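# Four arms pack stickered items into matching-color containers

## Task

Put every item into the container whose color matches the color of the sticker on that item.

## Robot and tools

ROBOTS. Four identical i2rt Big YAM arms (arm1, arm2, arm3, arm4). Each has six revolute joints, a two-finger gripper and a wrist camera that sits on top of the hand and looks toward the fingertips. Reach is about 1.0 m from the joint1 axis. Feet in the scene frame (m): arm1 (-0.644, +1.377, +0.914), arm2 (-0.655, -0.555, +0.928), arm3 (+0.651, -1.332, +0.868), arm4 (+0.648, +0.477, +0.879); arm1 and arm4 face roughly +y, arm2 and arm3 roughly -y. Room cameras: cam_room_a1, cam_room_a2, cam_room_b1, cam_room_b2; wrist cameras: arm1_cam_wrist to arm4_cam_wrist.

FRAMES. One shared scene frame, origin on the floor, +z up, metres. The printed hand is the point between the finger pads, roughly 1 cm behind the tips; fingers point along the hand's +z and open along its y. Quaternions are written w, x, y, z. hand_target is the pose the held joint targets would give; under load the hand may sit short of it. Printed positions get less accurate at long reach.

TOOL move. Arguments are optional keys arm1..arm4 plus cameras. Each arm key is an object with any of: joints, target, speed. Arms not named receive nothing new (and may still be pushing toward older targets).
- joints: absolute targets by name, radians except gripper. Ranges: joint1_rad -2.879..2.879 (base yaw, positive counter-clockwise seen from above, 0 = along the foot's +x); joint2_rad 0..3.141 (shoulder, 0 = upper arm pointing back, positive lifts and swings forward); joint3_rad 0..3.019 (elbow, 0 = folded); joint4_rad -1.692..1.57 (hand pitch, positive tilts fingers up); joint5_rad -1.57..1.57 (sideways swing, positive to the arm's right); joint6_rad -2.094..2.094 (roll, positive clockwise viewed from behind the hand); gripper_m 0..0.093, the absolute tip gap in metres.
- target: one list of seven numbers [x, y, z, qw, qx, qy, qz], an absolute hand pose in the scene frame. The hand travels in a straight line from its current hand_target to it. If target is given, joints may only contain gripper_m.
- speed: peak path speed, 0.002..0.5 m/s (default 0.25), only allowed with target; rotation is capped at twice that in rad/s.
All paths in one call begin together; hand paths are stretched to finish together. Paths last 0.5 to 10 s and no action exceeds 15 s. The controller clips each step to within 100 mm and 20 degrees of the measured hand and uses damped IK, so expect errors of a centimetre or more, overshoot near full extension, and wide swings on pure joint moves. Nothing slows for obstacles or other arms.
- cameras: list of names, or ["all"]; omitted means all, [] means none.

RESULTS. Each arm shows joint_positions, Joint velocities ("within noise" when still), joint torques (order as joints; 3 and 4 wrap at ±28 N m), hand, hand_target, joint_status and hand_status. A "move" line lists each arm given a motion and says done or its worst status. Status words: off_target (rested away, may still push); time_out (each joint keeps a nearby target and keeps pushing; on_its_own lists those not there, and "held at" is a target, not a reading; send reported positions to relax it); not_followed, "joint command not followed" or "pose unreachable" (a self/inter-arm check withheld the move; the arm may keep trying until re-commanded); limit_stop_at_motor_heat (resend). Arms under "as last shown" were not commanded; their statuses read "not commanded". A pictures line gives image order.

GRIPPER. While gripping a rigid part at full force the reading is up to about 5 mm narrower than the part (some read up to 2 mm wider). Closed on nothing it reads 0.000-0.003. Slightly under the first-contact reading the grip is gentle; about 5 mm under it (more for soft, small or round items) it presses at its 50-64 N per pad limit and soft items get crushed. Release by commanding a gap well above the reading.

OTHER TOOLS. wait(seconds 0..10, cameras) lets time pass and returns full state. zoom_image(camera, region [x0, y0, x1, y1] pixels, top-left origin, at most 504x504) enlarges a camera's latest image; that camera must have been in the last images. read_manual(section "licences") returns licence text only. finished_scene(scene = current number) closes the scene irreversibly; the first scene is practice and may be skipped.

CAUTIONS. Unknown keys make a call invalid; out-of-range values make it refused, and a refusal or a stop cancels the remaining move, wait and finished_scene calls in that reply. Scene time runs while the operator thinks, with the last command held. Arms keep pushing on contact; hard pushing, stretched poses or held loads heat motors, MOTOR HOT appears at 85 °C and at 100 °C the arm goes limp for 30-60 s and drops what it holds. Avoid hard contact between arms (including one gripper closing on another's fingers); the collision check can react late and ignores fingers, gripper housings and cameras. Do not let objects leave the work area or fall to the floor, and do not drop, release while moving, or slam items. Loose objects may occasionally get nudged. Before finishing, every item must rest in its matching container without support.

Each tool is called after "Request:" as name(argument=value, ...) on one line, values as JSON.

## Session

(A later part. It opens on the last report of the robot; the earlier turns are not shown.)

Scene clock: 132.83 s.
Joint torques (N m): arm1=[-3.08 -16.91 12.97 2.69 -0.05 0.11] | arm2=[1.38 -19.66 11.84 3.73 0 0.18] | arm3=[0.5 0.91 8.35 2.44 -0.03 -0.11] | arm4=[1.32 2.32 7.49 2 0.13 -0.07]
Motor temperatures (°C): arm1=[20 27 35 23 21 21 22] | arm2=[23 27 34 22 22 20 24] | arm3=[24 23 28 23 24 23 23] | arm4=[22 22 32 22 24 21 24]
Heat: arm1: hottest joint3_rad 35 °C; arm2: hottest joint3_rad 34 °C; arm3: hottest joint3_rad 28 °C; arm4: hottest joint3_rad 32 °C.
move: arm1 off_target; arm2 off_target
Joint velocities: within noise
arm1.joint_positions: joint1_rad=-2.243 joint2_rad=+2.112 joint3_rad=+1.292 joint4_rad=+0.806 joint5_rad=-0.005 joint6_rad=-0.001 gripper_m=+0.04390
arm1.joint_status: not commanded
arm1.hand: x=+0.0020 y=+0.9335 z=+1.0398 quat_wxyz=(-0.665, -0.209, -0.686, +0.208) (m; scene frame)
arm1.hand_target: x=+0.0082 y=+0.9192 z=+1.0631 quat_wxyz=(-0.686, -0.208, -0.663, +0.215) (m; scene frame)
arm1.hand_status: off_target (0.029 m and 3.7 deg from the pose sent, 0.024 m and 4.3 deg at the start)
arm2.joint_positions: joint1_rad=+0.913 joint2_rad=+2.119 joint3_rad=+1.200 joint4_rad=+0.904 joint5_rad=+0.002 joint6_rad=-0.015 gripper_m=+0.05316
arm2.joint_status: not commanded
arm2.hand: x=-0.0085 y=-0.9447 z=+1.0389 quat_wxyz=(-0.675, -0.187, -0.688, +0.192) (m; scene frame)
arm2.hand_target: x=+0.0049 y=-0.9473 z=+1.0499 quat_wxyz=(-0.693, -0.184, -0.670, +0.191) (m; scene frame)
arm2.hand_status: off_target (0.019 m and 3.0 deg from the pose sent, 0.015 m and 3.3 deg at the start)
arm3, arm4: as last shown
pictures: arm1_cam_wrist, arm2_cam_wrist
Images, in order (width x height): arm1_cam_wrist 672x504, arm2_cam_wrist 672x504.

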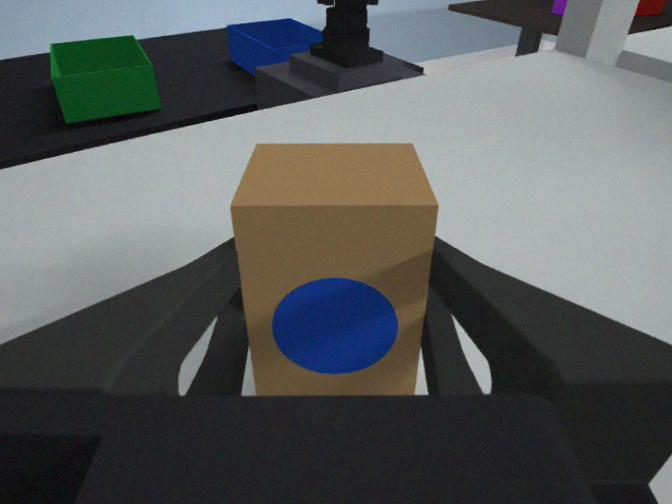

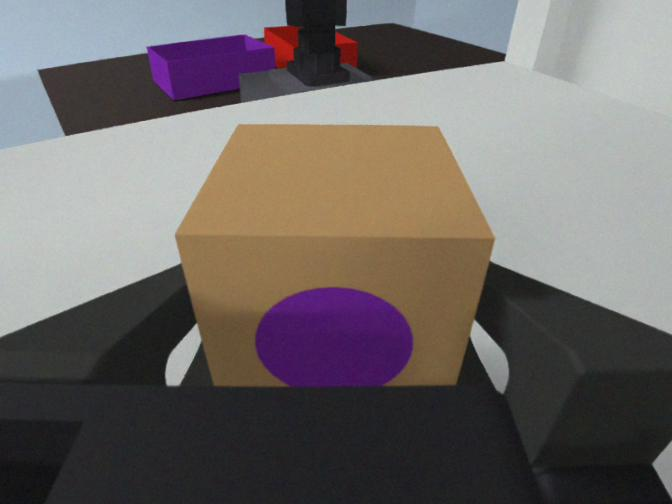

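Request:
move(arm1={"target": [0.01, 0.918, 1.048, -0.6863, -0.2081, -0.6628, 0.2154], "speed": 0.05}, arm2={"target": [0.006, -0.948, 1.036, -0.6936, -0.1842, -0.6698, 0.1907], "speed": 0.05}, cameras=[])

Request:
move(arm1={"target": [0.01, 0.918, 1.034, -0.6863, -0.2081, -0.6628, 0.2154], "speed": 0.05}, arm2={"target": [0.006, -0.948, 1.022, -0.6936, -0.1842, -0.6698, 0.1907], "speed": 0.05}, cameras=["arm1_cam_wrist", "arm2_cam_wrist"])

Scene clock: 141.30 s.
Joint torques (N m): arm1=[-2.43 -15.97 13.14 2.43 0.01 0.1] | arm2=[1.38 -18.78 11.97 3.49 0.01 0.15] | arm3=[0.67 1.03 8.39 2.45 -0.03 -0.09] | arm4=[1.14 1.96 7.47 2.13 0.12 -0.09]
Motor temperatures (°C): arm1=[20 27 35 23 21 21 22] | arm2=[23 27 34 22 22 20 24] | arm3=[24 23 28 23 24 23 23] | arm4=[22 22 32 22 24 21 24]
Heat: arm1: hottest joint3_rad 35 °C; arm2: hottest joint3_rad 34 °C; arm3: hottest joint3_rad 28 °C; arm4: hottest joint3_rad 32 °C.
move: arm1 off_target; arm2 off_target
Joint velocities: within noise
arm1.joint_positions: joint1_rad=-2.243 joint2_rad=+2.125 joint3_rad=+1.292 joint4_rad=+0.842 joint5_rad=-0.005 joint6_rad=+0.001 gripper_m=+0.04390
arm1.joint_status: not commanded
arm1.hand: x=+0.0021 y=+0.9335 z=+1.0382 quat_wxyz=(-0.673, -0.207, -0.679, +0.210) (m; scene frame)
arm1.hand_target: x=+0.0087 y=+0.9189 z=+1.0479 quat_wxyz=(-0.686, -0.208, -0.663, +0.215) (m; scene frame)
arm1.hand_status: off_target (0.020 m and 2.5 deg from the pose sent, 0.019 m and 3.7 deg at the start)
arm2.joint_positions: joint1_rad=+0.913 joint2_rad=+2.137 joint3_rad=+1.200 joint4_rad=+0.936 joint5_rad=+0.002 joint6_rad=-0.013 gripper_m=+0.05316
arm2.joint_status: not commanded
arm2.hand: x=-0.0088 y=-0.9445 z=+1.0335 quat_wxyz=(-0.680, -0.186, -0.683, +0.192) (m; scene frame)
arm2.hand_target: x=+0.0050 y=-0.9474 z=+1.0360 quat_wxyz=(-0.693, -0.184, -0.670, +0.191) (m; scene frame)
arm2.hand_status: off_target (0.015 m and 2.2 deg from the pose sent, 0.015 m and 2.9 deg at the start)
arm3, arm4: as last shown
pictures: none
No camera images: "cameras" was empty.

Scene clock: 142.27 s.
Joint torques (N m): arm1=[-2.84 -15.33 12.37 2.22 -0.03 0.1] | arm2=[1.26 -17.61 11.47 3.07 0.01 0.1] | arm3=[0.5 0.91 8.35 2.43 -0.03 -0.11] | arm4=[0.62 2.67 7.36 2.04 0.17 -0.08]
Motor temperatures (°C): arm1=[20 27 35 23 21 21 22] | arm2=[23 27 34 22 22 20 24] | arm3=[24 23 28 23 24 23 23] | arm4=[22 22 32 22 24 21 24]
Heat: arm1: hottest joint3_rad 35 °C; arm2: hottest joint3_rad 34 °C; arm3: hottest joint3_rad 28 °C; arm4: hottest joint3_rad 32 °C.
move: arm1 off_target; arm2 off_target
Joint velocities: within noise
arm1.joint_positions: joint1_rad=-2.243 joint2_rad=+2.145 joint3_rad=+1.304 joint4_rad=+0.874 joint5_rad=-0.005 joint6_rad=+0.002 gripper_m=+0.04390
arm1.joint_status: not commanded
arm1.hand: x=+0.0048 y=+0.9316 z=+1.0372 quat_wxyz=(-0.681, -0.205, -0.670, +0.212) (m; scene frame)
arm1.hand_target: x=+0.0092 y=+0.9186 z=+1.0340 quat_wxyz=(-0.686, -0.208, -0.663, +0.215) (m; scene frame)
arm1.hand_status: off_target (0.015 m and 1.1 deg from the pose sent, 0.018 m and 2.4 deg at the start)
arm2.joint_positions: joint1_rad=+0.913 joint2_rad=+2.153 joint3_rad=+1.208 joint4_rad=+0.973 joint5_rad=+0.002 joint6_rad=-0.007 gripper_m=+0.05316
arm2.joint_status: not commanded
arm2.hand: x=-0.0071 y=-0.9455 z=+1.0346 quat_wxyz=(-0.690, -0.186, -0.672, +0.193) (m; scene frame)
arm2.hand_target: x=+0.0048 y=-0.9473 z=+1.0222 quat_wxyz=(-0.693, -0.184, -0.670, +0.191) (m; scene frame)
arm2.hand_status: off_target (0.018 m and 0.6 deg from the pose sent, 0.019 m and 2.2 deg at the start)
arm3, arm4: as last shown
pictures: arm1_cam_wrist, arm2_cam_wrist
Images, in order (width x height): arm1_cam_wrist 672x504, arm2_cam_wrist 672x504.

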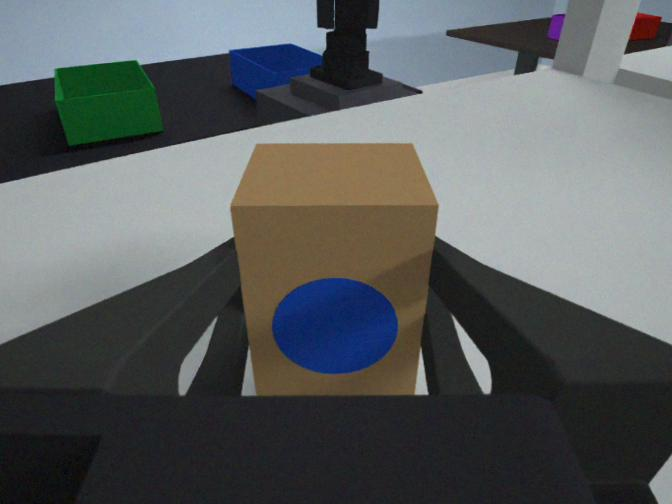

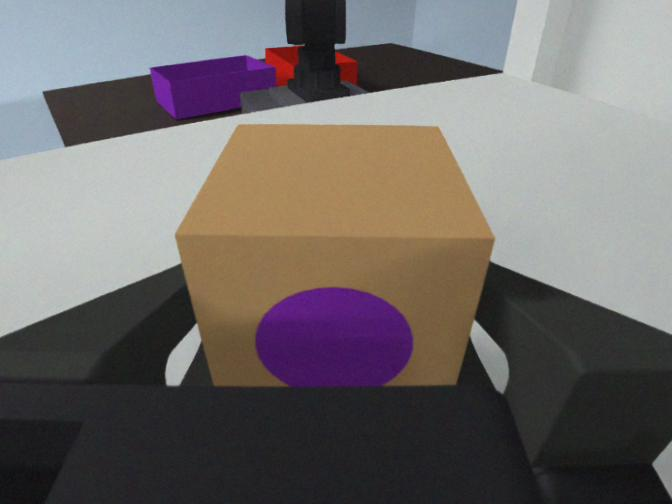

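Request:
move(arm1={"joints": {"gripper_m": 0.08}}, arm2={"joints": {"gripper_m": 0.09}}, arm3={"joints": {"joint2_rad": 0.534, "joint3_rad": 1.403, "joint4_rad": -0.87}}, arm4={"joints": {"joint2_rad": 0.534, "joint3_rad": 1.403, "joint4_rad": -0.87}}, cameras=["arm1_cam_wrist", "arm2_cam_wrist"])

Request:
move(arm1={"target": [-0.12, 1.006, 1.055, -0.6747, -0.2118, -0.6747, 0.2118], "speed": 0.2}, arm2={"target": [-0.13, -0.872, 1.05, -0.6818, -0.1875, -0.6818, 0.1875], "speed": 0.2}, arm3={"target": [0.29, -1.117, 1.17, -0.1875, 0.6818, -0.1875, -0.6818], "speed": 0.4}, arm4={"target": [0.303, 0.717, 1.17, -0.2118, 0.6747, -0.2118, -0.6747], "speed": 0.4}, cameras=["arm1_cam_wrist", "arm2_cam_wrist", "arm3_cam_wrist", "arm4_cam_wrist"])

Scene clock: 152.10 s.
Joint torques (N m): arm1=[-2.78 -15.68 12.21 2.03 -0.02 0.02] | arm2=[1.26 -18.02 11.04 3.1 -0.02 0.1] | arm3=[0.5 3.66 7.21 2.61 -0.03 -0.1] | arm4=[1.32 3.02 7.46 2.21 0.12 -0.07]
Motor temperatures (°C): arm1=[20 27 35 23 21 21 22] | arm2=[23 27 35 22 22 20 24] | arm3=[24 23 28 23 24 23 23] | arm4=[22 22 32 22 24 21 24]
Heat: arm1: hottest joint3_rad 35 °C; arm2: hottest joint3_rad 35 °C; arm3: hottest joint3_rad 28 °C; arm4: hottest joint3_rad 32 °C.
move: arm1 done; arm2 done; arm3 done; arm4 done
Joint velocities: within noise
arm1.joint_positions: joint1_rad=-2.245 joint2_rad=+2.161 joint3_rad=+1.304 joint4_rad=+0.875 joint5_rad=-0.005 joint6_rad=+0.006 gripper_m=+0.07996
arm1.joint_status: all done
arm1.hand: x=+0.0039 y=+0.9307 z=+1.0259 quat_wxyz=(-0.677, -0.208, -0.674, +0.210) (m; scene frame)
arm1.hand_target: x=+0.0092 y=+0.9186 z=+1.0342 quat_wxyz=(-0.686, -0.208, -0.663, +0.215) (m; scene frame)
arm1.hand_status: not commanded
arm2.joint_positions: joint1_rad=+0.913 joint2_rad=+2.156 joint3_rad=+1.213 joint4_rad=+0.973 joint5_rad=+0.002 joint6_rad=-0.007 gripper_m=+0.08992
arm2.joint_status: all done
arm2.hand: x=-0.0060 y=-0.9466 z=+1.0349 quat_wxyz=(-0.691, -0.186, -0.671, +0.194) (m; scene frame)
arm2.hand_target: x=+0.0047 y=-0.9473 z=+1.0220 quat_wxyz=(-0.693, -0.184, -0.670, +0.191) (m; scene frame)
arm2.hand_status: not commanded
arm3.joint_positions: joint1_rad=-1.975 joint2_rad=+0.528 joint3_rad=+1.404 joint4_rad=-0.888 joint5_rad=+0.001 joint6_rad=+0.005 gripper_m=+0.09307
arm3.joint_status: all done
arm3.hand: x=+0.4603 y=-1.2116 z=+1.5358 quat_wxyz=(+0.176, -0.688, +0.192, +0.677) (m; scene frame)
arm3.hand_target: x=+0.4587 y=-1.2079 z=+1.5387 quat_wxyz=(+0.183, -0.684, +0.192, +0.680) (m; scene frame)
arm3.hand_status: not commanded
arm4.joint_positions: joint1_rad=+0.902 joint2_rad=+0.537 joint3_rad=+1.395 joint4_rad=-0.890 joint5_rad=-0.002 joint6_rad=+0.012 gripper_m=+0.09310
arm4.joint_status: all done
arm4.hand: x=+0.4655 y=+0.6100 z=+1.5434 quat_wxyz=(-0.203, +0.683, -0.221, -0.666) (m; scene frame)
arm4.hand_target: x=+0.4683 y=+0.6075 z=+1.5527 quat_wxyz=(-0.210, +0.674, -0.213, -0.676) (m; scene frame)
arm4.hand_status: not commanded
pictures: arm1_cam_wrist, arm2_cam_wrist
Images, in order (width x height): arm1_cam_wrist 672x504, arm2_cam_wrist 672x504.

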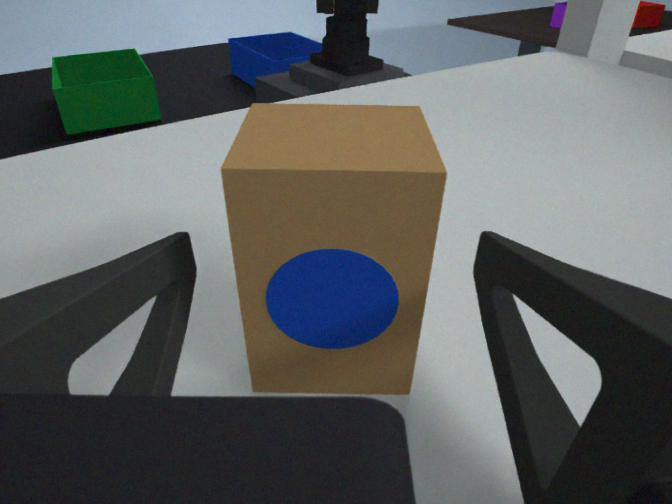

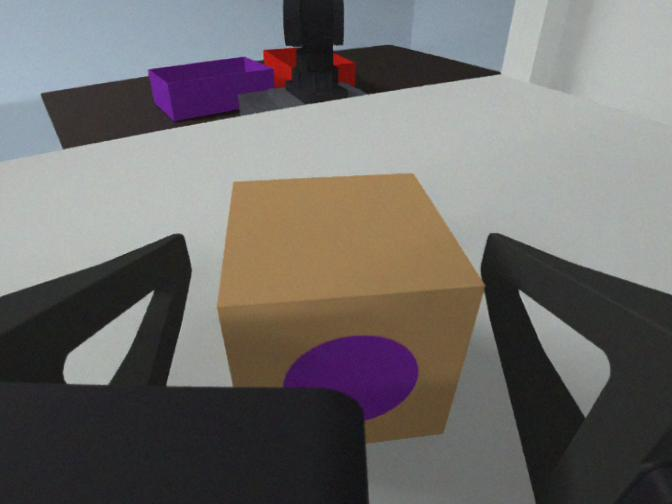

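Scene clock: 154.00 s.
Joint torques (N m): arm1=[-2.73 -13.74 6.84 2.54 -0.03 0.01] | arm2=[0.56 -17.26 5.6 3.45 -0.18 0.09] | arm3=[1.67 -4.72 9.26 2.55 0.11 -0.13] | arm4=[1.73 -5.01 9.35 2.15 0.23 -0.08]
Motor temperatures (°C): arm1=[20 27 35 23 21 21 22] | arm2=[23 27 35 22 22 20 24] | arm3=[24 23 28 23 24 23 23] | arm4=[22 22 32 22 24 21 24]
Heat: arm1: hottest joint3_rad 35 °C; arm2: hottest joint3_rad 35 °C; arm3: hottest joint3_rad 28 °C; arm4: hottest joint3_rad 32 °C.
move: arm1 off_target; arm2 done; arm3 done; arm4 off_target
Joint velocities: within noise
arm1.joint_positions: joint1_rad=-2.249 joint2_rad=+1.881 joint3_rad=+0.837 joint4_rad=+1.020 joint5_rad=-0.010 joint6_rad=+0.007 gripper_m=+0.07996
arm1.joint_status: not commanded
arm1.hand: x=-0.1161 y=+1.0114 z=+1.0391 quat_wxyz=(-0.663, -0.213, -0.688, +0.205) (m; scene frame)
arm1.hand_target: x=-0.1201 y=+1.0060 z=+1.0548 quat_wxyz=(-0.674, -0.212, -0.675, +0.212) (m; scene frame)
arm1.hand_status: off_target (0.017 m and 2.2 deg from the pose sent, 0.148 m and 0.5 deg at the start)
arm2.joint_positions: joint1_rad=+0.913 joint2_rad=+1.901 joint3_rad=+0.767 joint4_rad=+1.114 joint5_rad=-0.003 joint6_rad=-0.006 gripper_m=+0.08992
arm2.joint_status: not commanded
arm2.hand: x=-0.1269 y=-0.8730 z=+1.0435 quat_wxyz=(-0.674, -0.189, -0.689, +0.187) (m; scene frame)
arm2.hand_target: x=-0.1300 y=-0.8721 z=+1.0499 quat_wxyz=(-0.682, -0.187, -0.682, +0.188) (m; scene frame)
arm2.hand_status: done (0.007 m and 1.2 deg from the pose sent, 0.146 m and 1.8 deg at the start)
arm3.joint_positions: joint1_rad=-1.975 joint2_rad=+0.856 joint3_rad=+0.428 joint4_rad=+0.410 joint5_rad=+0.014 joint6_rad=-0.003 gripper_m=+0.09307
arm3.joint_status: not commanded
arm3.hand: x=+0.2901 y=-1.1152 z=+1.1619 quat_wxyz=(+0.183, -0.690, +0.193, +0.673) (m; scene frame)
arm3.hand_target: x=+0.2901 y=-1.1170 z=+1.1700 quat_wxyz=(+0.187, -0.682, +0.188, +0.682) (m; scene frame)
arm3.hand_status: done (0.008 m and 1.6 deg from the pose sent, 0.414 m and 1.6 deg at the start)
arm4.joint_positions: joint1_rad=+0.908 joint2_rad=+0.897 joint3_rad=+0.397 joint4_rad=+0.458 joint5_rad=+0.007 joint6_rad=+0.009 gripper_m=+0.09310
arm4.joint_status: not commanded
arm4.hand: x=+0.3051 y=+0.7187 z=+1.1555 quat_wxyz=(-0.204, +0.686, -0.222, -0.662) (m; scene frame)
arm4.hand_target: x=+0.3032 y=+0.7169 z=+1.1701 quat_wxyz=(-0.212, +0.675, -0.212, -0.675) (m; scene frame)
arm4.hand_status: off_target (0.015 m and 2.4 deg from the pose sent, 0.421 m and 2.0 deg at the start)
pictures: arm1_cam_wrist, arm2_cam_wrist, arm3_cam_wrist, arm4_cam_wrist
Images, in order (width x height): arm1_cam_wrist 672x504, arm2_cam_wrist 672x504, arm3_cam_wrist 672x504, arm4_cam_wrist 672x504.

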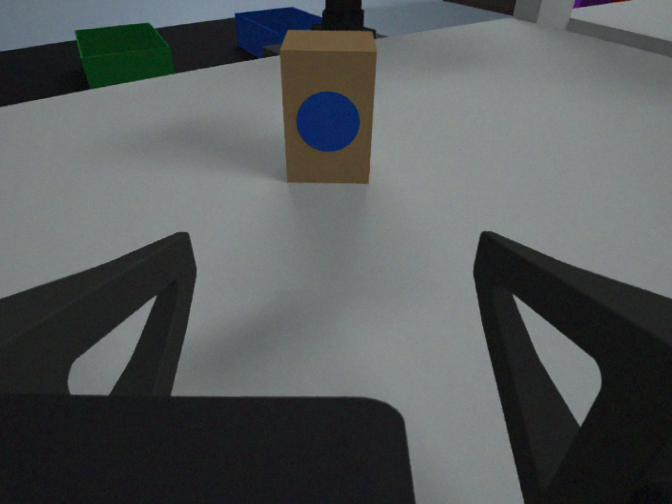

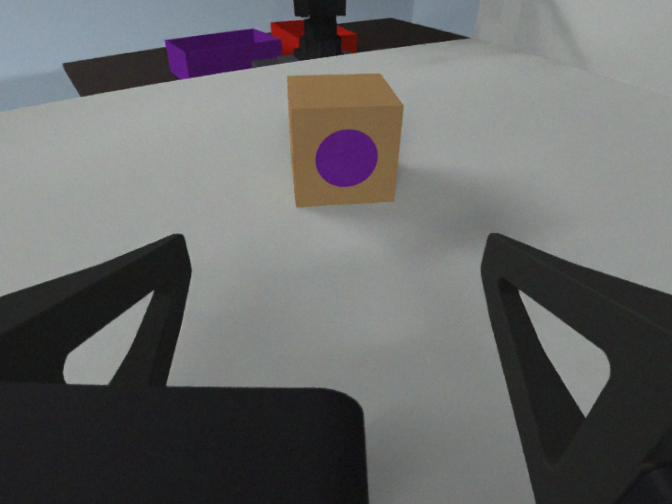

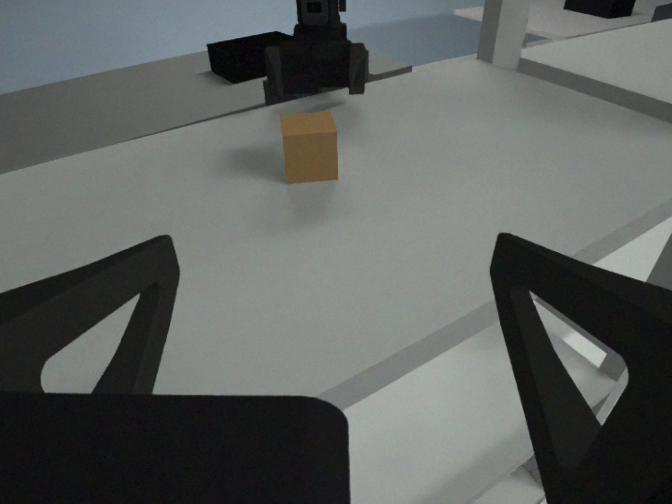

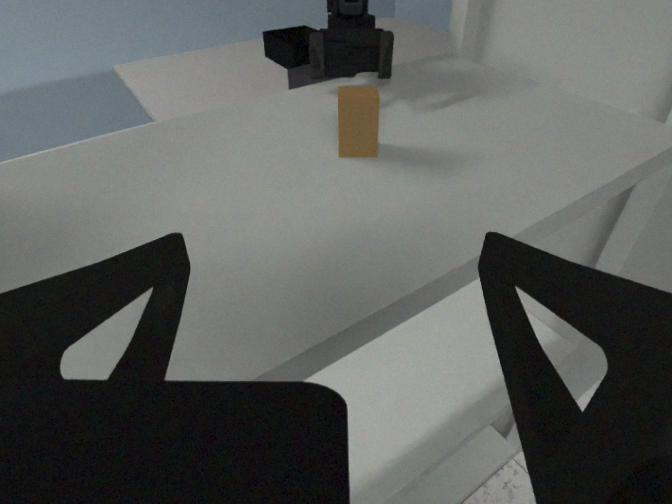

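Request:
move(arm1={"target": [-0.30, 1.138, 1.16, -0.6747, -0.2118, -0.6747, 0.2118], "speed": 0.3}, arm2={"target": [-0.294, -0.770, 1.16, -0.6818, -0.1875, -0.6818, 0.1875], "speed": 0.3}, arm3={"target": [0.087, -1.023, 1.085, -0.1907, 0.6698, -0.1842, -0.6936], "speed": 0.3}, arm4={"target": [0.122, 0.863, 1.098, -0.2154, 0.6628, -0.2081, -0.6863], "speed": 0.3}, cameras=["arm3_cam_wrist", "arm4_cam_wrist"])

Scene clock: 170.63 s.
Joint torques (N m): arm1=[-1.85 -0.79 10.32 1.26 0.08 0.02] | arm2=[1.55 -4.89 8.75 1.92 0.16 0.09] | arm3=[2.43 -15.85 9.92 2.58 0.1 -0.13] | arm4=[-0.09 -15.91 9.14 2.1 -0.05 -0.11]
Motor temperatures (°C): arm1=[20 27 34 23 21 21 22] | arm2=[23 28 33 23 22 20 23] | arm3=[24 23 29 23 24 23 23] | arm4=[22 22 32 22 24 21 24]
Heat: arm1: hottest joint3_rad 34 °C; arm2: hottest joint3_rad 33 °C; arm3: hottest joint3_rad 29 °C; arm4: hottest joint3_rad 32 °C.
move: arm1 done; arm2 off_target; arm3 off_target; arm4 off_target
Joint velocities: within noise
arm1.joint_positions: joint1_rad=-2.249 joint2_rad=+0.972 joint3_rad=+0.315 joint4_rad=+0.686 joint5_rad=-0.006 joint6_rad=+0.007 gripper_m=+0.07996
arm1.joint_status: not commanded
arm1.hand: x=-0.3010 y=+1.1408 z=+1.1636 quat_wxyz=(-0.680, -0.209, -0.670, +0.211) (m; scene frame)
arm1.hand_target: x=-0.3001 y=+1.1380 z=+1.1599 quat_wxyz=(-0.675, -0.212, -0.675, +0.212) (m; scene frame)
arm1.hand_status: done (0.005 m and 0.9 deg from the pose sent, 0.254 m and 2.2 deg at the start)
arm2.joint_positions: joint1_rad=+0.913 joint2_rad=+1.048 joint3_rad=+0.313 joint4_rad=+0.771 joint5_rad=+0.002 joint6_rad=-0.006 gripper_m=+0.08992
arm2.joint_status: not commanded
arm2.hand: x=-0.2950 y=-0.7735 z=+1.1733 quat_wxyz=(-0.693, -0.185, -0.669, +0.194) (m; scene frame)
arm2.hand_target: x=-0.2943 y=-0.7699 z=+1.1601 quat_wxyz=(-0.682, -0.187, -0.682, +0.188) (m; scene frame)
arm2.hand_status: off_target (0.014 m and 2.1 deg from the pose sent, 0.228 m and 1.2 deg at the start)
arm3.joint_positions: joint1_rad=-1.945 joint2_rad=+1.709 joint3_rad=+0.825 joint4_rad=+0.867 joint5_rad=+0.053 joint6_rad=-0.005 gripper_m=+0.09307
arm3.joint_status: not commanded
arm3.hand: x=+0.1017 y=-1.0215 z=+1.0589 quat_wxyz=(+0.187, -0.689, +0.195, +0.672) (m; scene frame)
arm3.hand_target: x=+0.0883 y=-1.0237 z=+1.0852 quat_wxyz=(+0.191, -0.670, +0.184, +0.694) (m; scene frame)
arm3.hand_status: off_target (0.030 m and 3.5 deg from the pose sent, 0.236 m and 3.5 deg at the start)
arm4.joint_positions: joint1_rad=+0.883 joint2_rad=+1.726 joint3_rad=+0.859 joint4_rad=+0.850 joint5_rad=-0.026 joint6_rad=+0.009 gripper_m=+0.09310
arm4.joint_status: not commanded
arm4.hand: x=+0.1294 y=+0.8528 z=+1.0787 quat_wxyz=(-0.204, +0.679, -0.217, -0.671) (m; scene frame)
arm4.hand_target: x=+0.1229 y=+0.8623 z=+1.0982 quat_wxyz=(-0.216, +0.663, -0.208, -0.686) (m; scene frame)
arm4.hand_status: off_target (0.023 m and 3.0 deg from the pose sent, 0.240 m and 4.4 deg at the start)
pictures: arm3_cam_wrist, arm4_cam_wrist
Images, in order (width x height): arm3_cam_wrist 672x504, arm4_cam_wrist 672x504.

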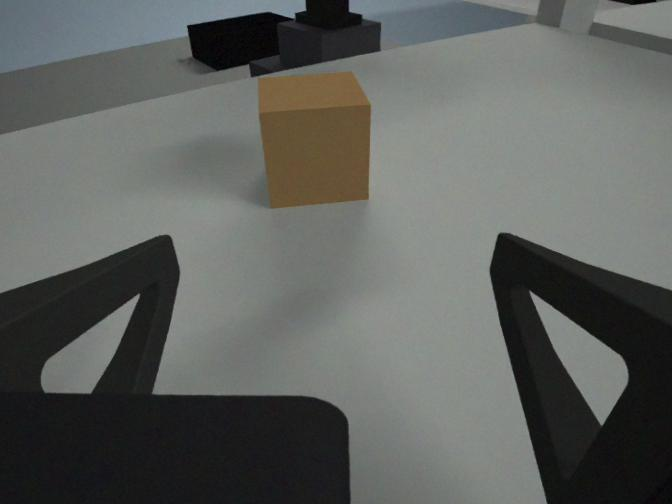

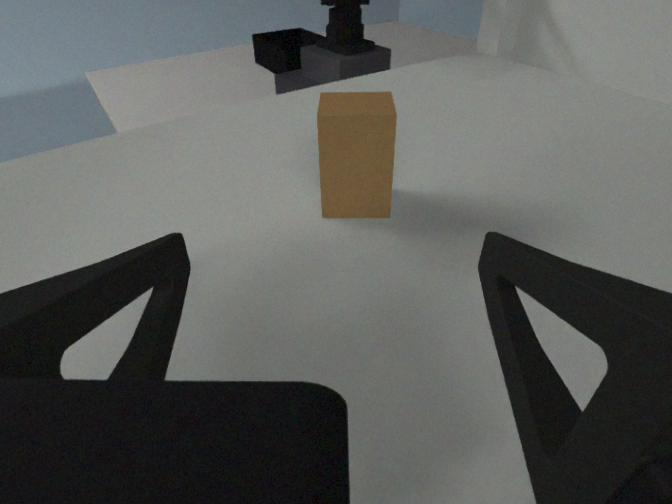

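Request:
move(arm3={"target":[0.030,-1.0015,1.071,-0.1686,0.6757,-0.1628,-0.6997],"speed":0.15}, arm4={"target":[0.0806,0.9064,1.064,-0.2154,0.6628,-0.2081,-0.6863],"speed":0.15}, cameras=["arm3_cam_wrist","arm4_cam_wrist"])

Scene clock: 224.73 s.
Joint torques (N m): arm1=[-2.08 -0.67 10.35 1.39 0.06 0.01] | arm2=[1.49 -4.89 8.73 1.94 0.15 0.09] | arm3=[1.9 -17.44 10.51 1.58 -0.09 -0.11] | arm4=[0.26 -17.49 9.36 2.13 -0.04 -0.07]
Motor temperatures (°C): arm1=[20 25 34 23 21 21 21] | arm2=[23 26 32 22 22 20 23] | arm3=[24 25 31 23 24 23 23] | arm4=[22 23 35 22 24 21 24]
Heat: arm1: hottest joint3_rad 34 °C; arm2: hottest joint3_rad 32 °C; arm3: hottest joint3_rad 31 °C; arm4: hottest joint3_rad 35 °C.
move: arm3 off_target; arm4 off_target
Joint velocities: within noise
arm1, arm2: as last shown
arm3.joint_positions: joint1_rad=-1.945 joint2_rad=+1.844 joint3_rad=+0.998 joint4_rad=+0.858 joint5_rad=-0.013 joint6_rad=-0.005 gripper_m=+0.09307
arm3.joint_status: not commanded
arm3.hand: x=+0.0441 y=-1.0033 z=+1.0560 quat_wxyz=(+0.167, -0.684, +0.171, +0.689) (m; scene frame)
arm3.hand_target: x=+0.0310 y=-1.0020 z=+1.0711 quat_wxyz=(+0.168, -0.675, +0.163, +0.699) (m; scene frame)
arm3.hand_status: off_target (0.021 m and 1.8 deg from the pose sent, 0.075 m and 5.5 deg at the start)
arm4.joint_positions: joint1_rad=+0.862 joint2_rad=+1.903 joint3_rad=+1.021 joint4_rad=+0.870 joint5_rad=-0.045 joint6_rad=+0.009 gripper_m=+0.09310
arm4.joint_status: not commanded
arm4.hand: x=+0.0894 y=+0.8959 z=+1.0484 quat_wxyz=(-0.205, +0.677, -0.217, -0.673) (m; scene frame)
arm4.hand_target: x=+0.0815 y=+0.9056 z=+1.0640 quat_wxyz=(-0.215, +0.663, -0.208, -0.686) (m; scene frame)
arm4.hand_status: off_target (0.021 m and 2.7 deg from the pose sent, 0.074 m and 3.0 deg at the start)
pictures: arm3_cam_wrist, arm4_cam_wrist
Images, in order (width x height): arm3_cam_wrist 672x504, arm4_cam_wrist 672x504.

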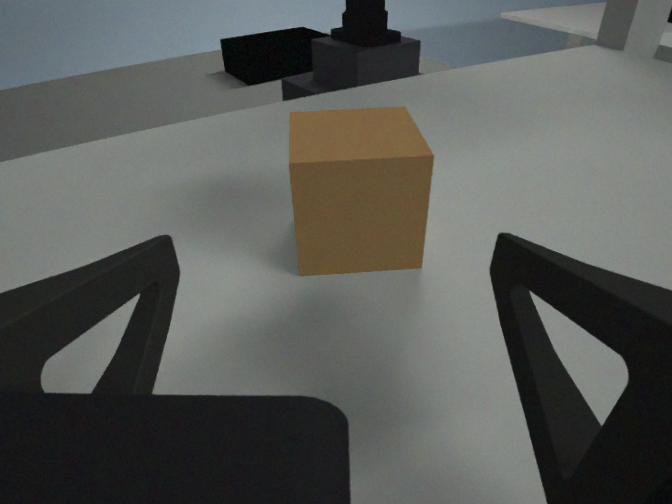

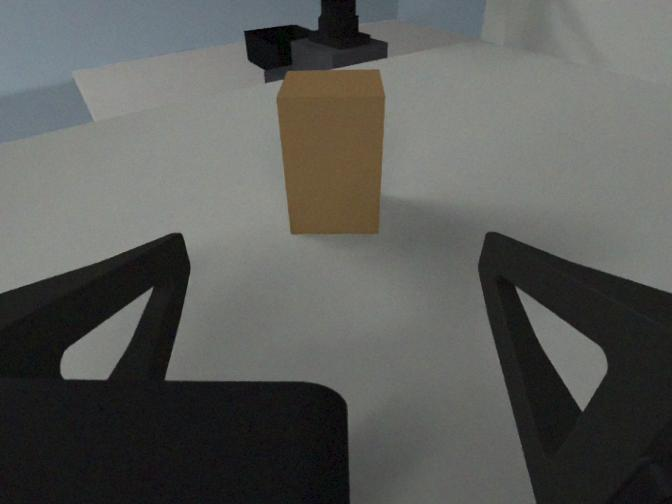

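Request:
move(arm3={"target":[-0.037,-0.955,1.056,-0.1686,0.6757,-0.1628,-0.6997],"speed":0.15}, arm4={"target":[0.0116,0.954,1.057,-0.2154,0.6628,-0.2081,-0.6863],"speed":0.15}, cameras=["arm3_cam_wrist","arm4_cam_wrist"])

Scene clock: 240.33 s.
Joint torques (N m): arm1=[-2.61 -0.85 10.35 1.51 0.07 0.07] | arm2=[1.49 -4.89 8.76 1.92 0.15 0.09] | arm3=[0.85 -20.48 11.25 1.52 -0.09 -0.08] | arm4=[0.97 -20.13 10.47 1.11 0.19 -0.07]
Motor temperatures (°C): arm1=[20 25 34 23 21 21 21] | arm2=[23 25 32 22 22 20 23] | arm3=[24 25 31 23 24 23 23] | arm4=[22 24 35 22 24 21 24]
Heat: arm1: hottest joint3_rad 34 °C; arm2: hottest joint3_rad 32 °C; arm3: hottest joint3_rad 31 °C; arm4: hottest joint3_rad 35 °C.
move: arm3 off_target; arm4 off_target
Joint velocities: within noise
arm1, arm2: as last shown
arm3.joint_positions: joint1_rad=-1.945 joint2_rad=+2.020 joint3_rad=+1.256 joint4_rad=+0.780 joint5_rad=-0.030 joint6_rad=-0.008 gripper_m=+0.09306
arm3.joint_status: not commanded
arm3.hand: x=-0.0283 y=-0.9676 z=+1.0438 quat_wxyz=(+0.163, -0.684, +0.163, +0.692) (m; scene frame)
arm3.hand_target: x=-0.0358 y=-0.9555 z=+1.0561 quat_wxyz=(+0.169, -0.675, +0.163, +0.699) (m; scene frame)
arm3.hand_status: off_target (0.020 m and 1.5 deg from the pose sent, 0.094 m and 1.8 deg at the start)
arm4.joint_positions: joint1_rad=+0.862 joint2_rad=+2.062 joint3_rad=+1.298 joint4_rad=+0.786 joint5_rad=-0.045 joint6_rad=+0.009 gripper_m=+0.09310
arm4.joint_status: not commanded
arm4.hand: x=+0.0228 y=+0.9468 z=+1.0537 quat_wxyz=(-0.209, +0.665, -0.213, -0.684) (m; scene frame)
arm4.hand_target: x=+0.0122 y=+0.9533 z=+1.0569 quat_wxyz=(-0.215, +0.663, -0.208, -0.686) (m; scene frame)
arm4.hand_status: off_target (0.014 m and 1.0 deg from the pose sent, 0.098 m and 2.7 deg at the start)
pictures: arm3_cam_wrist, arm4_cam_wrist
Images, in order (width x height): arm3_cam_wrist 672x504, arm4_cam_wrist 672x504.

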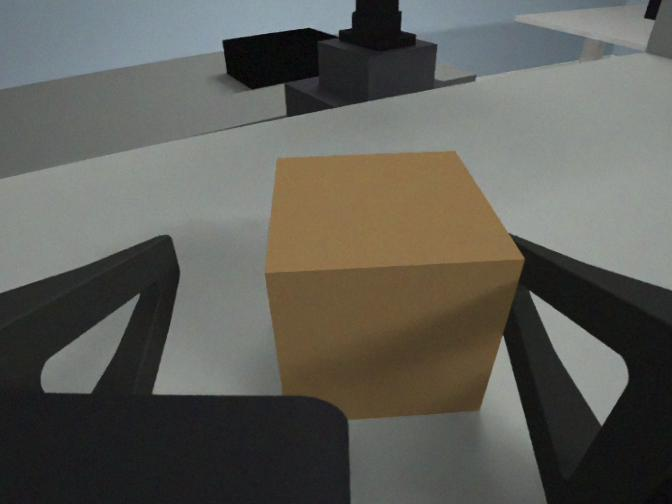

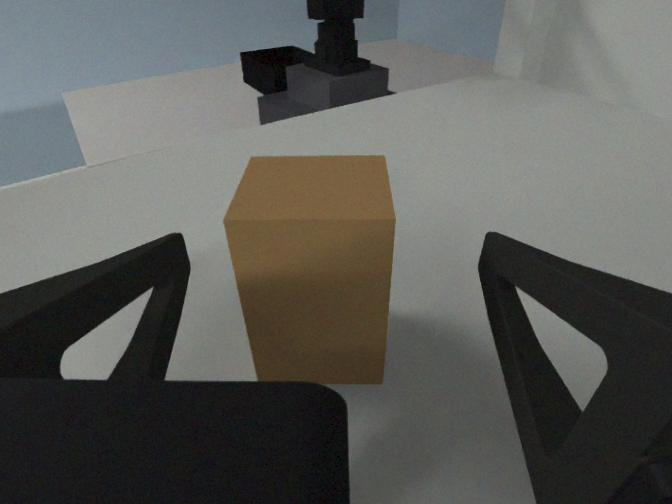

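Request:
move(arm3={"target":[-0.028,-0.940,1.055,-0.1686,0.6757,-0.1628,-0.6997],"speed":0.1}, arm4={"target":[-0.012,0.963,1.050,-0.2154,0.6628,-0.2081,-0.6863],"speed":0.1}, cameras=["arm3_cam_wrist","arm4_cam_wrist"])

Request:
move(arm3={"joints":{"gripper_m":0.036}}, arm4={"joints":{"gripper_m":0.024}}, cameras=["arm3_cam_wrist","arm4_cam_wrist"])

Scene clock: 252.70 s.
Joint torques (N m): arm1=[-1.61 -0.73 10.33 1.47 0.09 0.03] | arm2=[1.55 -4.95 8.73 1.95 0.16 0.1] | arm3=[0.62 -20.31 11.15 1.61 -0.07 -0.07] | arm4=[1.55 -20.95 10.61 1.13 0.2 -0.08]
Motor temperatures (°C): arm1=[20 24 34 23 21 21 21] | arm2=[23 25 32 22 22 20 23] | arm3=[24 25 31 23 24 23 23] | arm4=[22 25 36 22 24 21 24]
Heat: arm1: hottest joint3_rad 34 °C; arm2: hottest joint3_rad 32 °C; arm3: hottest joint3_rad 31 °C; arm4: hottest joint3_rad 36 °C.
move: arm3 off_target; arm4 off_target
Joint velocities: within noise
arm1, arm2: as last shown
arm3.joint_positions: joint1_rad=-1.969 joint2_rad=+2.020 joint3_rad=+1.256 joint4_rad=+0.780 joint5_rad=-0.059 joint6_rad=-0.008 gripper_m=+0.09306
arm3.joint_status: not commanded
arm3.hand: x=-0.0217 y=-0.9559 z=+1.0436 quat_wxyz=(+0.161, -0.685, +0.162, +0.692) (m; scene frame)
arm3.hand_target: x=-0.0269 y=-0.9407 z=+1.0551 quat_wxyz=(+0.169, -0.675, +0.163, +0.699) (m; scene frame)
arm3.hand_status: off_target (0.021 m and 1.6 deg from the pose sent, 0.030 m and 1.5 deg at the start)
arm4.joint_positions: joint1_rad=+0.869 joint2_rad=+2.116 joint3_rad=+1.382 joint4_rad=+0.758 joint5_rad=-0.035 joint6_rad=+0.009 gripper_m=+0.09310
arm4.joint_status: not commanded
arm4.hand: x=+0.0016 y=+0.9583 z=+1.0495 quat_wxyz=(-0.211, +0.664, -0.214, -0.685) (m; scene frame)
arm4.hand_target: x=-0.0111 y=+0.9624 z=+1.0500 quat_wxyz=(-0.215, +0.663, -0.208, -0.686) (m; scene frame)
arm4.hand_status: off_target (0.014 m and 0.9 deg from the pose sent, 0.039 m and 1.0 deg at the start)
pictures: arm3_cam_wrist, arm4_cam_wrist
Images, in order (width x height): arm3_cam_wrist 672x504, arm4_cam_wrist 672x504.

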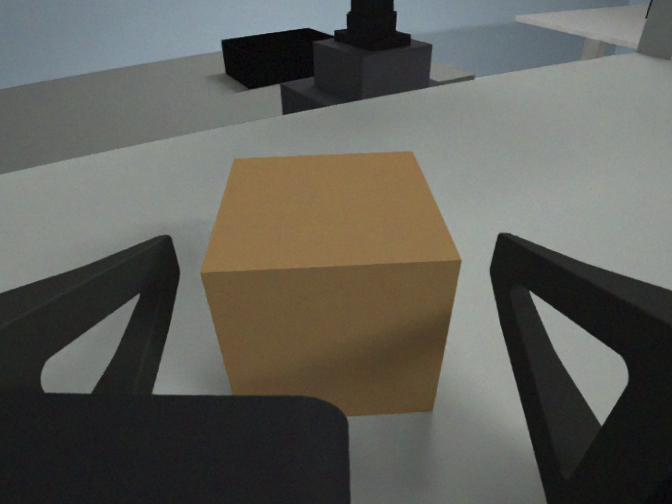

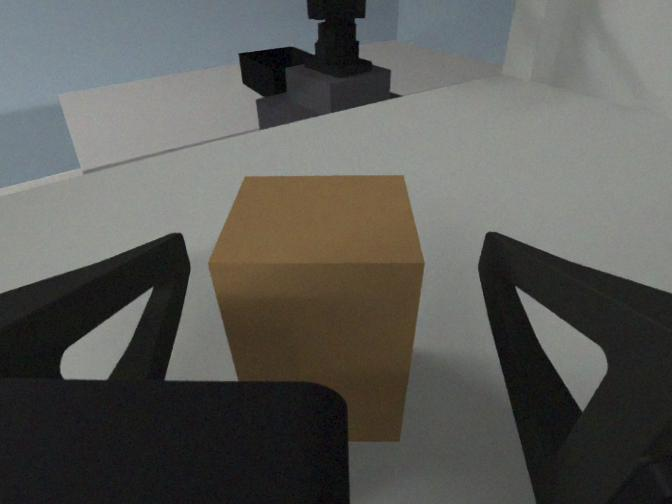

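Scene clock: 253.37 s.
Joint torques (N m): arm1=[-2.14 -0.62 10.35 1.32 0.09 0.03] | arm2=[1.55 -4.95 8.76 1.95 0.15 0.09] | arm3=[0.44 -20.42 11.17 1.61 -0.05 -0.06] | arm4=[1.55 -20.6 10.77 1.22 0.22 -0.05]
Motor temperatures (°C): arm1=[20 24 34 23 21 21 21] | arm2=[23 25 32 22 22 20 23] | arm3=[24 25 31 23 24 23 23] | arm4=[22 25 36 22 24 21 24]
Heat: arm1: hottest joint3_rad 34 °C; arm2: hottest joint3_rad 32 °C; arm3: hottest joint3_rad 31 °C; arm4: hottest joint3_rad 36 °C.
move: arm3 off_target; arm4 off_target
Joint velocities: within noise
arm1, arm2: as last shown
arm3.joint_positions: joint1_rad=-1.970 joint2_rad=+2.020 joint3_rad=+1.256 joint4_rad=+0.780 joint5_rad=-0.059 joint6_rad=-0.008 gripper_m=+0.05314
arm3.joint_status: gripper_m off_target (ended at +0.05316, target +0.03600)
arm3.hand: x=-0.0215 y=-0.9554 z=+1.0435 quat_wxyz=(+0.161, -0.685, +0.162, +0.692) (m; scene frame)
arm3.hand_target: x=-0.0268 y=-0.9406 z=+1.0551 quat_wxyz=(+0.169, -0.675, +0.163, +0.699) (m; scene frame)
arm3.hand_status: not commanded
arm4.joint_positions: joint1_rad=+0.869 joint2_rad=+2.116 joint3_rad=+1.382 joint4_rad=+0.758 joint5_rad=-0.034 joint6_rad=+0.008 gripper_m=+0.04402
arm4.joint_status: gripper_m off_target (ended at +0.04405, target +0.02400)
arm4.hand: x=+0.0014 y=+0.9581 z=+1.0495 quat_wxyz=(-0.211, +0.664, -0.214, -0.685) (m; scene frame)
arm4.hand_target: x=-0.0112 y=+0.9622 z=+1.0500 quat_wxyz=(-0.215, +0.663, -0.208, -0.686) (m; scene frame)
arm4.hand_status: not commanded
pictures: arm3_cam_wrist, arm4_cam_wrist
Images, in order (width x height): arm3_cam_wrist 672x504, arm4_cam_wrist 672x504.

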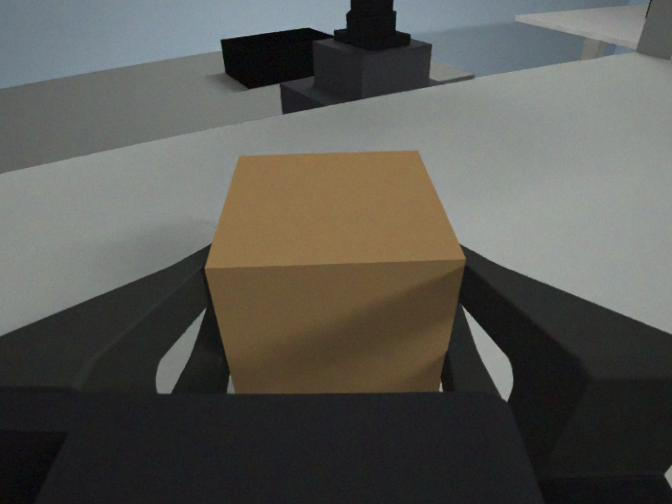

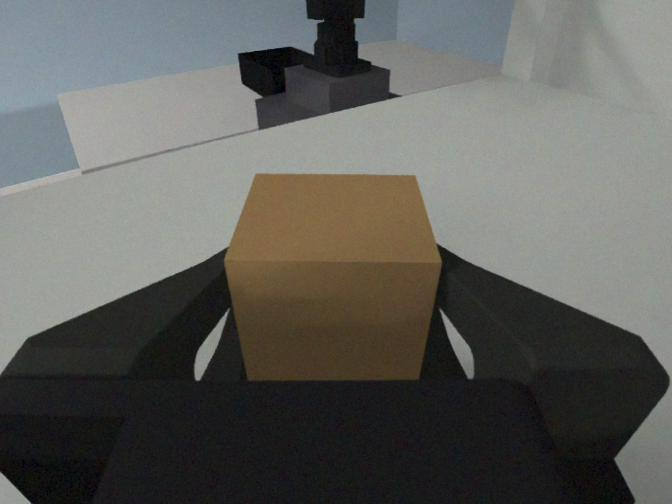

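Request:
move(arm3={"target":[-0.027,-0.941,1.12,-0.1686,0.6757,-0.1628,-0.6997],"speed":0.12}, arm4={"target":[-0.011,0.962,1.12,-0.2154,0.6628,-0.2081,-0.6863],"speed":0.12}, cameras=["arm3_cam_wrist","arm4_cam_wrist"])

Scene clock: 258.47 s.
Joint torques (N m): arm1=[-1.55 -1.32 10.47 1.28 0.08 0.05] | arm2=[1.55 -4.95 8.76 1.87 0.16 0.08] | arm3=[0.62 -22.65 12.26 1.72 0.03 -0.07] | arm4=[1.26 -24.06 11.22 1.24 0.2 -0.08]
Motor temperatures (°C): arm1=[20 24 34 23 21 21 21] | arm2=[23 25 32 22 22 20 23] | arm3=[24 25 32 23 24 23 23] | arm4=[22 25 36 22 24 21 25]
Heat: arm1: hottest joint3_rad 34 °C; arm2: hottest joint3_rad 32 °C; arm3: hottest joint3_rad 32 °C; arm4: hottest joint3_rad 36 °C.
move: arm3 off_target; arm4 off_target
Joint velocities: within noise
arm1, arm2: as last shown
arm3.joint_positions: joint1_rad=-1.970 joint2_rad=+1.935 joint3_rad=+1.278 joint4_rad=+0.640 joint5_rad=-0.059 joint6_rad=-0.008 gripper_m=+0.05314
arm3.joint_status: not commanded
arm3.hand: x=-0.0209 y=-0.9552 z=+1.0838 quat_wxyz=(+0.158, -0.697, +0.165, +0.680) (m; scene frame)
arm3.hand_target: x=-0.0248 y=-0.9422 z=+1.1202 quat_wxyz=(+0.169, -0.675, +0.163, +0.699) (m; scene frame)
arm3.hand_status: off_target (0.039 m and 3.5 deg from the pose sent, 0.078 m and 1.6 deg at the start)
arm4.joint_positions: joint1_rad=+0.869 joint2_rad=+2.045 joint3_rad=+1.403 joint4_rad=+0.619 joint5_rad=-0.033 joint6_rad=+0.007 gripper_m=+0.04403
arm4.joint_status: not commanded
arm4.hand: x=+0.0008 y=+0.9590 z=+1.0828 quat_wxyz=(-0.206, +0.680, -0.219, -0.669) (m; scene frame)
arm4.hand_target: x=-0.0091 y=+0.9605 z=+1.1202 quat_wxyz=(-0.215, +0.663, -0.208, -0.686) (m; scene frame)
arm4.hand_status: off_target (0.039 m and 3.2 deg from the pose sent, 0.072 m and 0.9 deg at the start)
pictures: arm3_cam_wrist, arm4_cam_wrist
Images, in order (width x height): arm3_cam_wrist 672x504, arm4_cam_wrist 672x504.

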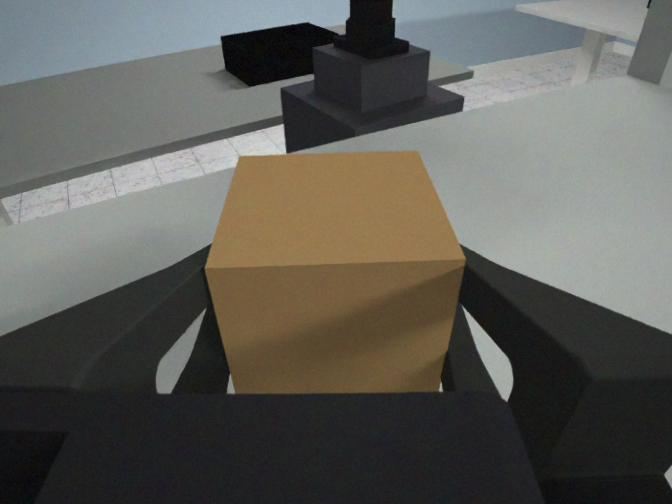

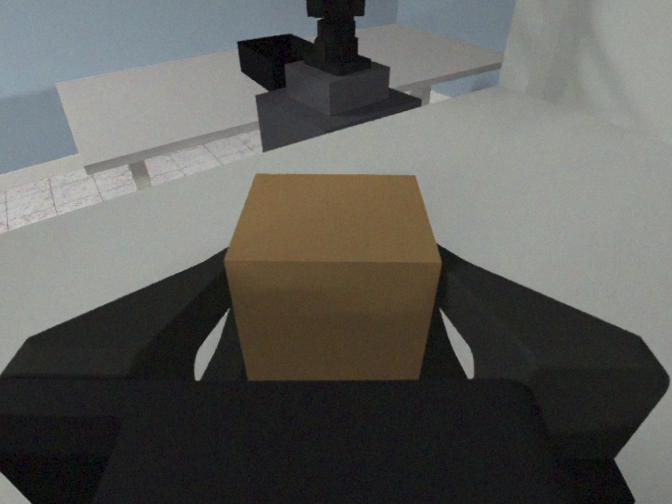

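Request:
move(arm3={"target":[0.290,-1.117,1.2,-0.1686,0.6757,-0.1628,-0.6997],"speed":0.35}, arm4={"target":[0.303,0.717,1.2,-0.2154,0.6628,-0.2081,-0.6863],"speed":0.35}, cameras=["arm3_cam_wrist"])

Request:
move(arm3={"joints":{"joint2_rad":0.8,"joint3_rad":1.4,"joint4_rad":-1.2,"joint5_rad":0,"joint6_rad":0}}, arm4={"joints":{"joint2_rad":0.8,"joint3_rad":1.4,"joint4_rad":-1.2,"joint5_rad":0,"joint6_rad":0}}, cameras=["arm3_cam_wrist"])

Request:
move(arm3={"joints":{"joint1_rad":1.69}}, arm4={"joints":{"joint1_rad":-1.62}}, cameras=["arm3_cam_wrist","arm4_cam_wrist"])

Scene clock: 269.10 s.
Joint torques (N m): arm1=[-1.73 -1.14 10.51 1.43 0.09 0.02] | arm2=[1.49 -4.95 8.72 1.94 0.15 0.09] | arm3=[0.44 -3.43 9.29 1.72 -0.1 -0.05] | arm4=[1.61 -3.08 9.54 1.31 0.24 -0.04]
Motor temperatures (°C): arm1=[20 24 34 23 21 21 21] | arm2=[23 25 32 22 22 20 23] | arm3=[24 26 31 23 24 23 24] | arm4=[22 25 38 22 24 21 25]
Heat: arm1: hottest joint3_rad 34 °C; arm2: hottest joint3_rad 32 °C; arm3: hottest joint3_rad 31 °C; arm4: hottest joint3_rad 38 °C.
move: arm3 done; arm4 done
Joint velocities: within noise
arm1, arm2: as last shown
arm2.hand_target: x=-0.2944 y=-0.7700 z=+1.1601 quat_wxyz=(-0.682, -0.187, -0.682, +0.188) (m; scene frame)
arm3.joint_positions: joint1_rad=-1.999 joint2_rad=+0.812 joint3_rad=+0.477 joint4_rad=+0.384 joint5_rad=-0.088 joint6_rad=-0.008 gripper_m=+0.05314
arm3.joint_status: not commanded
arm3.hand: x=+0.2878 y=-1.1223 z=+1.2030 quat_wxyz=(+0.165, -0.674, +0.158, +0.703) (m; scene frame)
arm3.hand_target: x=+0.2900 y=-1.1171 z=+1.2001 quat_wxyz=(+0.169, -0.675, +0.163, +0.699) (m; scene frame)
arm3.hand_status: done (0.006 m and 0.8 deg from the pose sent, 0.369 m and 3.5 deg at the start)
arm4.joint_positions: joint1_rad=+0.909 joint2_rad=+0.838 joint3_rad=+0.444 joint4_rad=+0.437 joint5_rad=+0.006 joint6_rad=+0.005 gripper_m=+0.04403
arm4.joint_status: not commanded
arm4.hand: x=+0.3069 y=+0.7172 z=+1.2017 quat_wxyz=(-0.214, +0.657, -0.211, -0.691) (m; scene frame)
arm4.hand_target: x=+0.3031 y=+0.7169 z=+1.2000 quat_wxyz=(-0.215, +0.663, -0.208, -0.686) (m; scene frame)
arm4.hand_status: done (0.004 m and 0.9 deg from the pose sent, 0.404 m and 3.3 deg at the start)
pictures: arm3_cam_wrist
Images, in order (width x height): arm3_cam_wrist 672x504.

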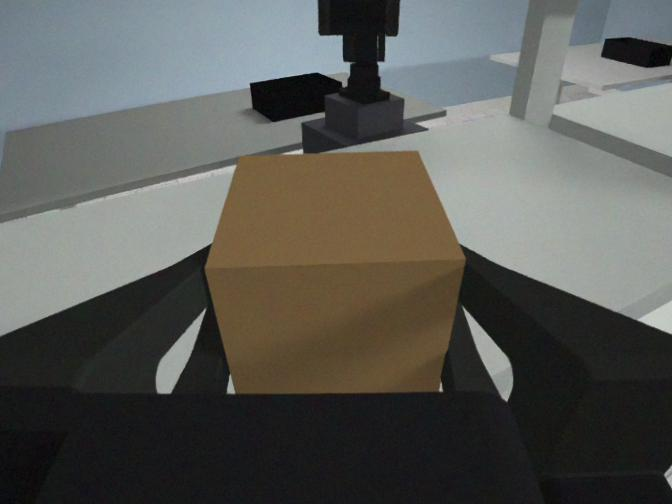

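Scene clock: 270.87 s.
Joint torques (N m): arm1=[-2.2 -1.44 10.39 1.37 0.08 0.01] | arm2=[1.49 -4.95 8.72 1.95 0.15 0.09] | arm3=[0.38 -2.37 13.11 1.42 0.11 0.02] | arm4=[1.26 -1.9 11.34 1.02 -0.05 0]
Motor temperatures (°C): arm1=[20 24 34 23 21 21 21] | arm2=[23 25 32 22 22 20 23] | arm3=[24 26 32 23 24 23 24] | arm4=[22 25 38 22 24 21 25]
Heat: arm1: hottest joint3_rad 34 °C; arm2: hottest joint3_rad 32 °C; arm3: hottest joint3_rad 32 °C; arm4: hottest joint3_rad 38 °C.
move: arm3 done; arm4 done
Joint velocities: within noise
arm1, arm2: as last shown
arm3.joint_positions: joint1_rad=-2.000 joint2_rad=+0.797 joint3_rad=+1.349 joint4_rad=-1.197 joint5_rad=-0.003 joint6_rad=-0.008 gripper_m=+0.05314
arm3.joint_status: all done
arm3.hand: x=+0.3710 y=-1.1534 z=+1.3658 quat_wxyz=(+0.116, -0.863, +0.242, +0.427) (m; scene frame)
arm3.hand_target: x=+0.3759 y=-1.1504 z=+1.3910 quat_wxyz=(+0.124, -0.851, +0.249, +0.446) (m; scene frame)
arm3.hand_status: not commanded
arm4.joint_positions: joint1_rad=+0.909 joint2_rad=+0.795 joint3_rad=+1.356 joint4_rad=-1.191 joint5_rad=+0.004 joint6_rad=+0.005 gripper_m=+0.04403
arm4.joint_status: all done
arm4.hand: x=+0.3818 y=+0.6661 z=+1.3867 quat_wxyz=(-0.133, +0.849, -0.270, -0.434) (m; scene frame)
arm4.hand_target: x=+0.3820 y=+0.6624 z=+1.4061 quat_wxyz=(-0.135, +0.844, -0.262, -0.447) (m; scene frame)
arm4.hand_status: not commanded
pictures: arm3_cam_wrist
Images, in order (width x height): arm3_cam_wrist 672x504.

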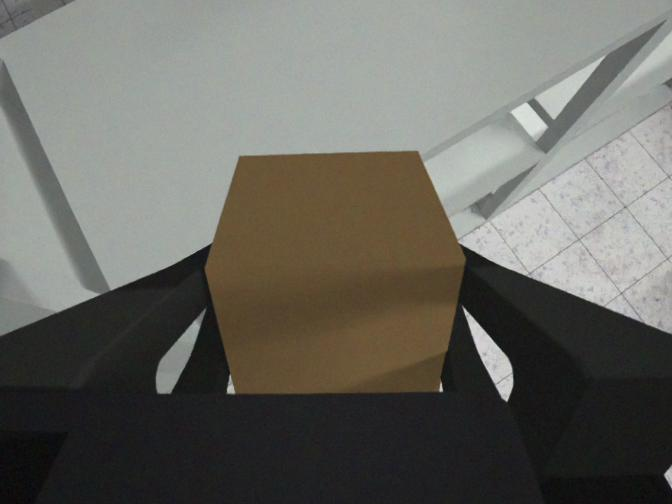

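Scene clock: 273.43 s.
Joint torques (N m): arm1=[-2.08 -1.08 10.45 1.29 0.09 0.04] | arm2=[1.55 -4.95 8.73 1.91 0.16 0.09] | arm3=[1.9 -3.6 13.09 1.43 0.13 0.01] | arm4=[1.14 -2.32 11.32 1.13 0.03 0.01]
Motor temperatures (°C): arm1=[20 24 34 23 21 21 21] | arm2=[23 25 32 22 22 20 23] | arm3=[24 25 32 23 24 23 24] | arm4=[22 25 37 22 24 21 25]
Heat: arm1: hottest joint3_rad 34 °C; arm2: hottest joint3_rad 32 °C; arm3: hottest joint3_rad 32 °C; arm4: hottest joint3_rad 37 °C.
move: arm3 done; arm4 done
Joint velocities: within noise
arm1.joint_positions: joint1_rad=-2.249 joint2_rad=+0.972 joint3_rad=+0.315 joint4_rad=+0.686 joint5_rad=-0.006 joint6_rad=+0.007 gripper_m=+0.07996
arm1.joint_status: not commanded
arm1.hand: x=-0.3010 y=+1.1408 z=+1.1636 quat_wxyz=(-0.680, -0.209, -0.670, +0.211) (m; scene frame)
arm1.hand_target: x=-0.3001 y=+1.1380 z=+1.1599 quat_wxyz=(-0.675, -0.212, -0.675, +0.212) (m; scene frame)
arm1.hand_status: not commanded
arm2.joint_positions: joint1_rad=+0.913 joint2_rad=+1.048 joint3_rad=+0.313 joint4_rad=+0.771 joint5_rad=+0.002 joint6_rad=-0.006 gripper_m=+0.08992
arm2.joint_status: not commanded
arm2.hand: x=-0.2950 y=-0.7735 z=+1.1733 quat_wxyz=(-0.693, -0.185, -0.669, +0.194) (m; scene frame)
arm2.hand_target: x=-0.2944 y=-0.7700 z=+1.1601 quat_wxyz=(-0.682, -0.187, -0.682, +0.188) (m; scene frame)
arm2.hand_status: not commanded
arm3.joint_positions: joint1_rad=+1.680 joint2_rad=+0.812 joint3_rad=+1.349 joint4_rad=-1.197 joint5_rad=-0.003 joint6_rad=-0.006 gripper_m=+0.05304
arm3.joint_status: all done
arm3.hand: x=+0.9833 y=-1.3286 z=+1.3646 quat_wxyz=(-0.441, +0.001, -0.898, +0.009) (m; scene frame)
arm3.hand_target: x=+0.9754 y=-1.3254 z=+1.3941 quat_wxyz=(-0.467, +0.002, -0.884, +0.006) (m; scene frame)
arm3.hand_status: not commanded
arm4.joint_positions: joint1_rad=-1.618 joint2_rad=+0.803 joint3_rad=+1.356 joint4_rad=-1.191 joint5_rad=+0.002 joint6_rad=+0.005 gripper_m=+0.04403
arm4.joint_status: all done
arm4.hand: x=+0.9805 y=+0.4812 z=+1.3821 quat_wxyz=(-0.448, +0.002, -0.894, -0.001) (m; scene frame)
arm4.hand_target: x=+0.9753 y=+0.4810 z=+1.4039 quat_wxyz=(-0.464, +0.004, -0.886, +0.000) (m; scene frame)
arm4.hand_status: not commanded
pictures: arm3_cam_wrist, arm4_cam_wrist
Images, in order (width x height): arm3_cam_wrist 672x504, arm4_cam_wrist 672x504.

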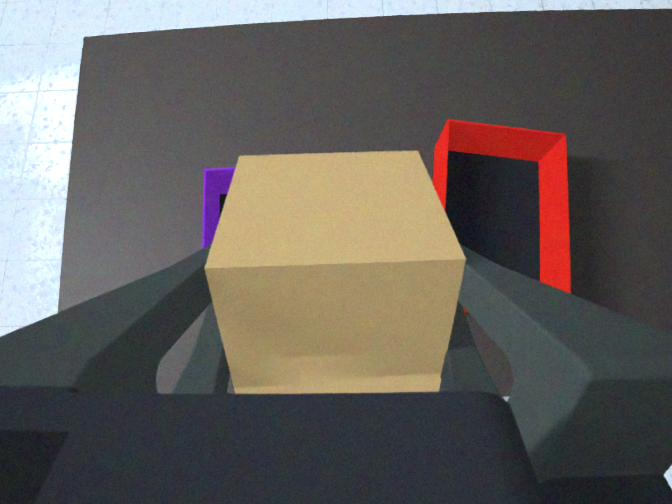

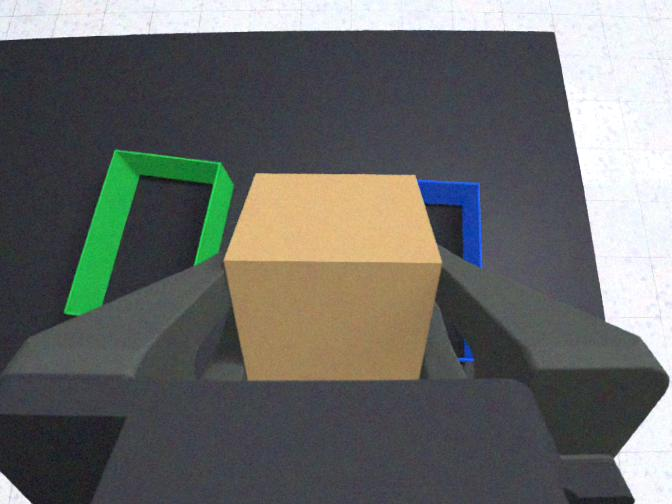

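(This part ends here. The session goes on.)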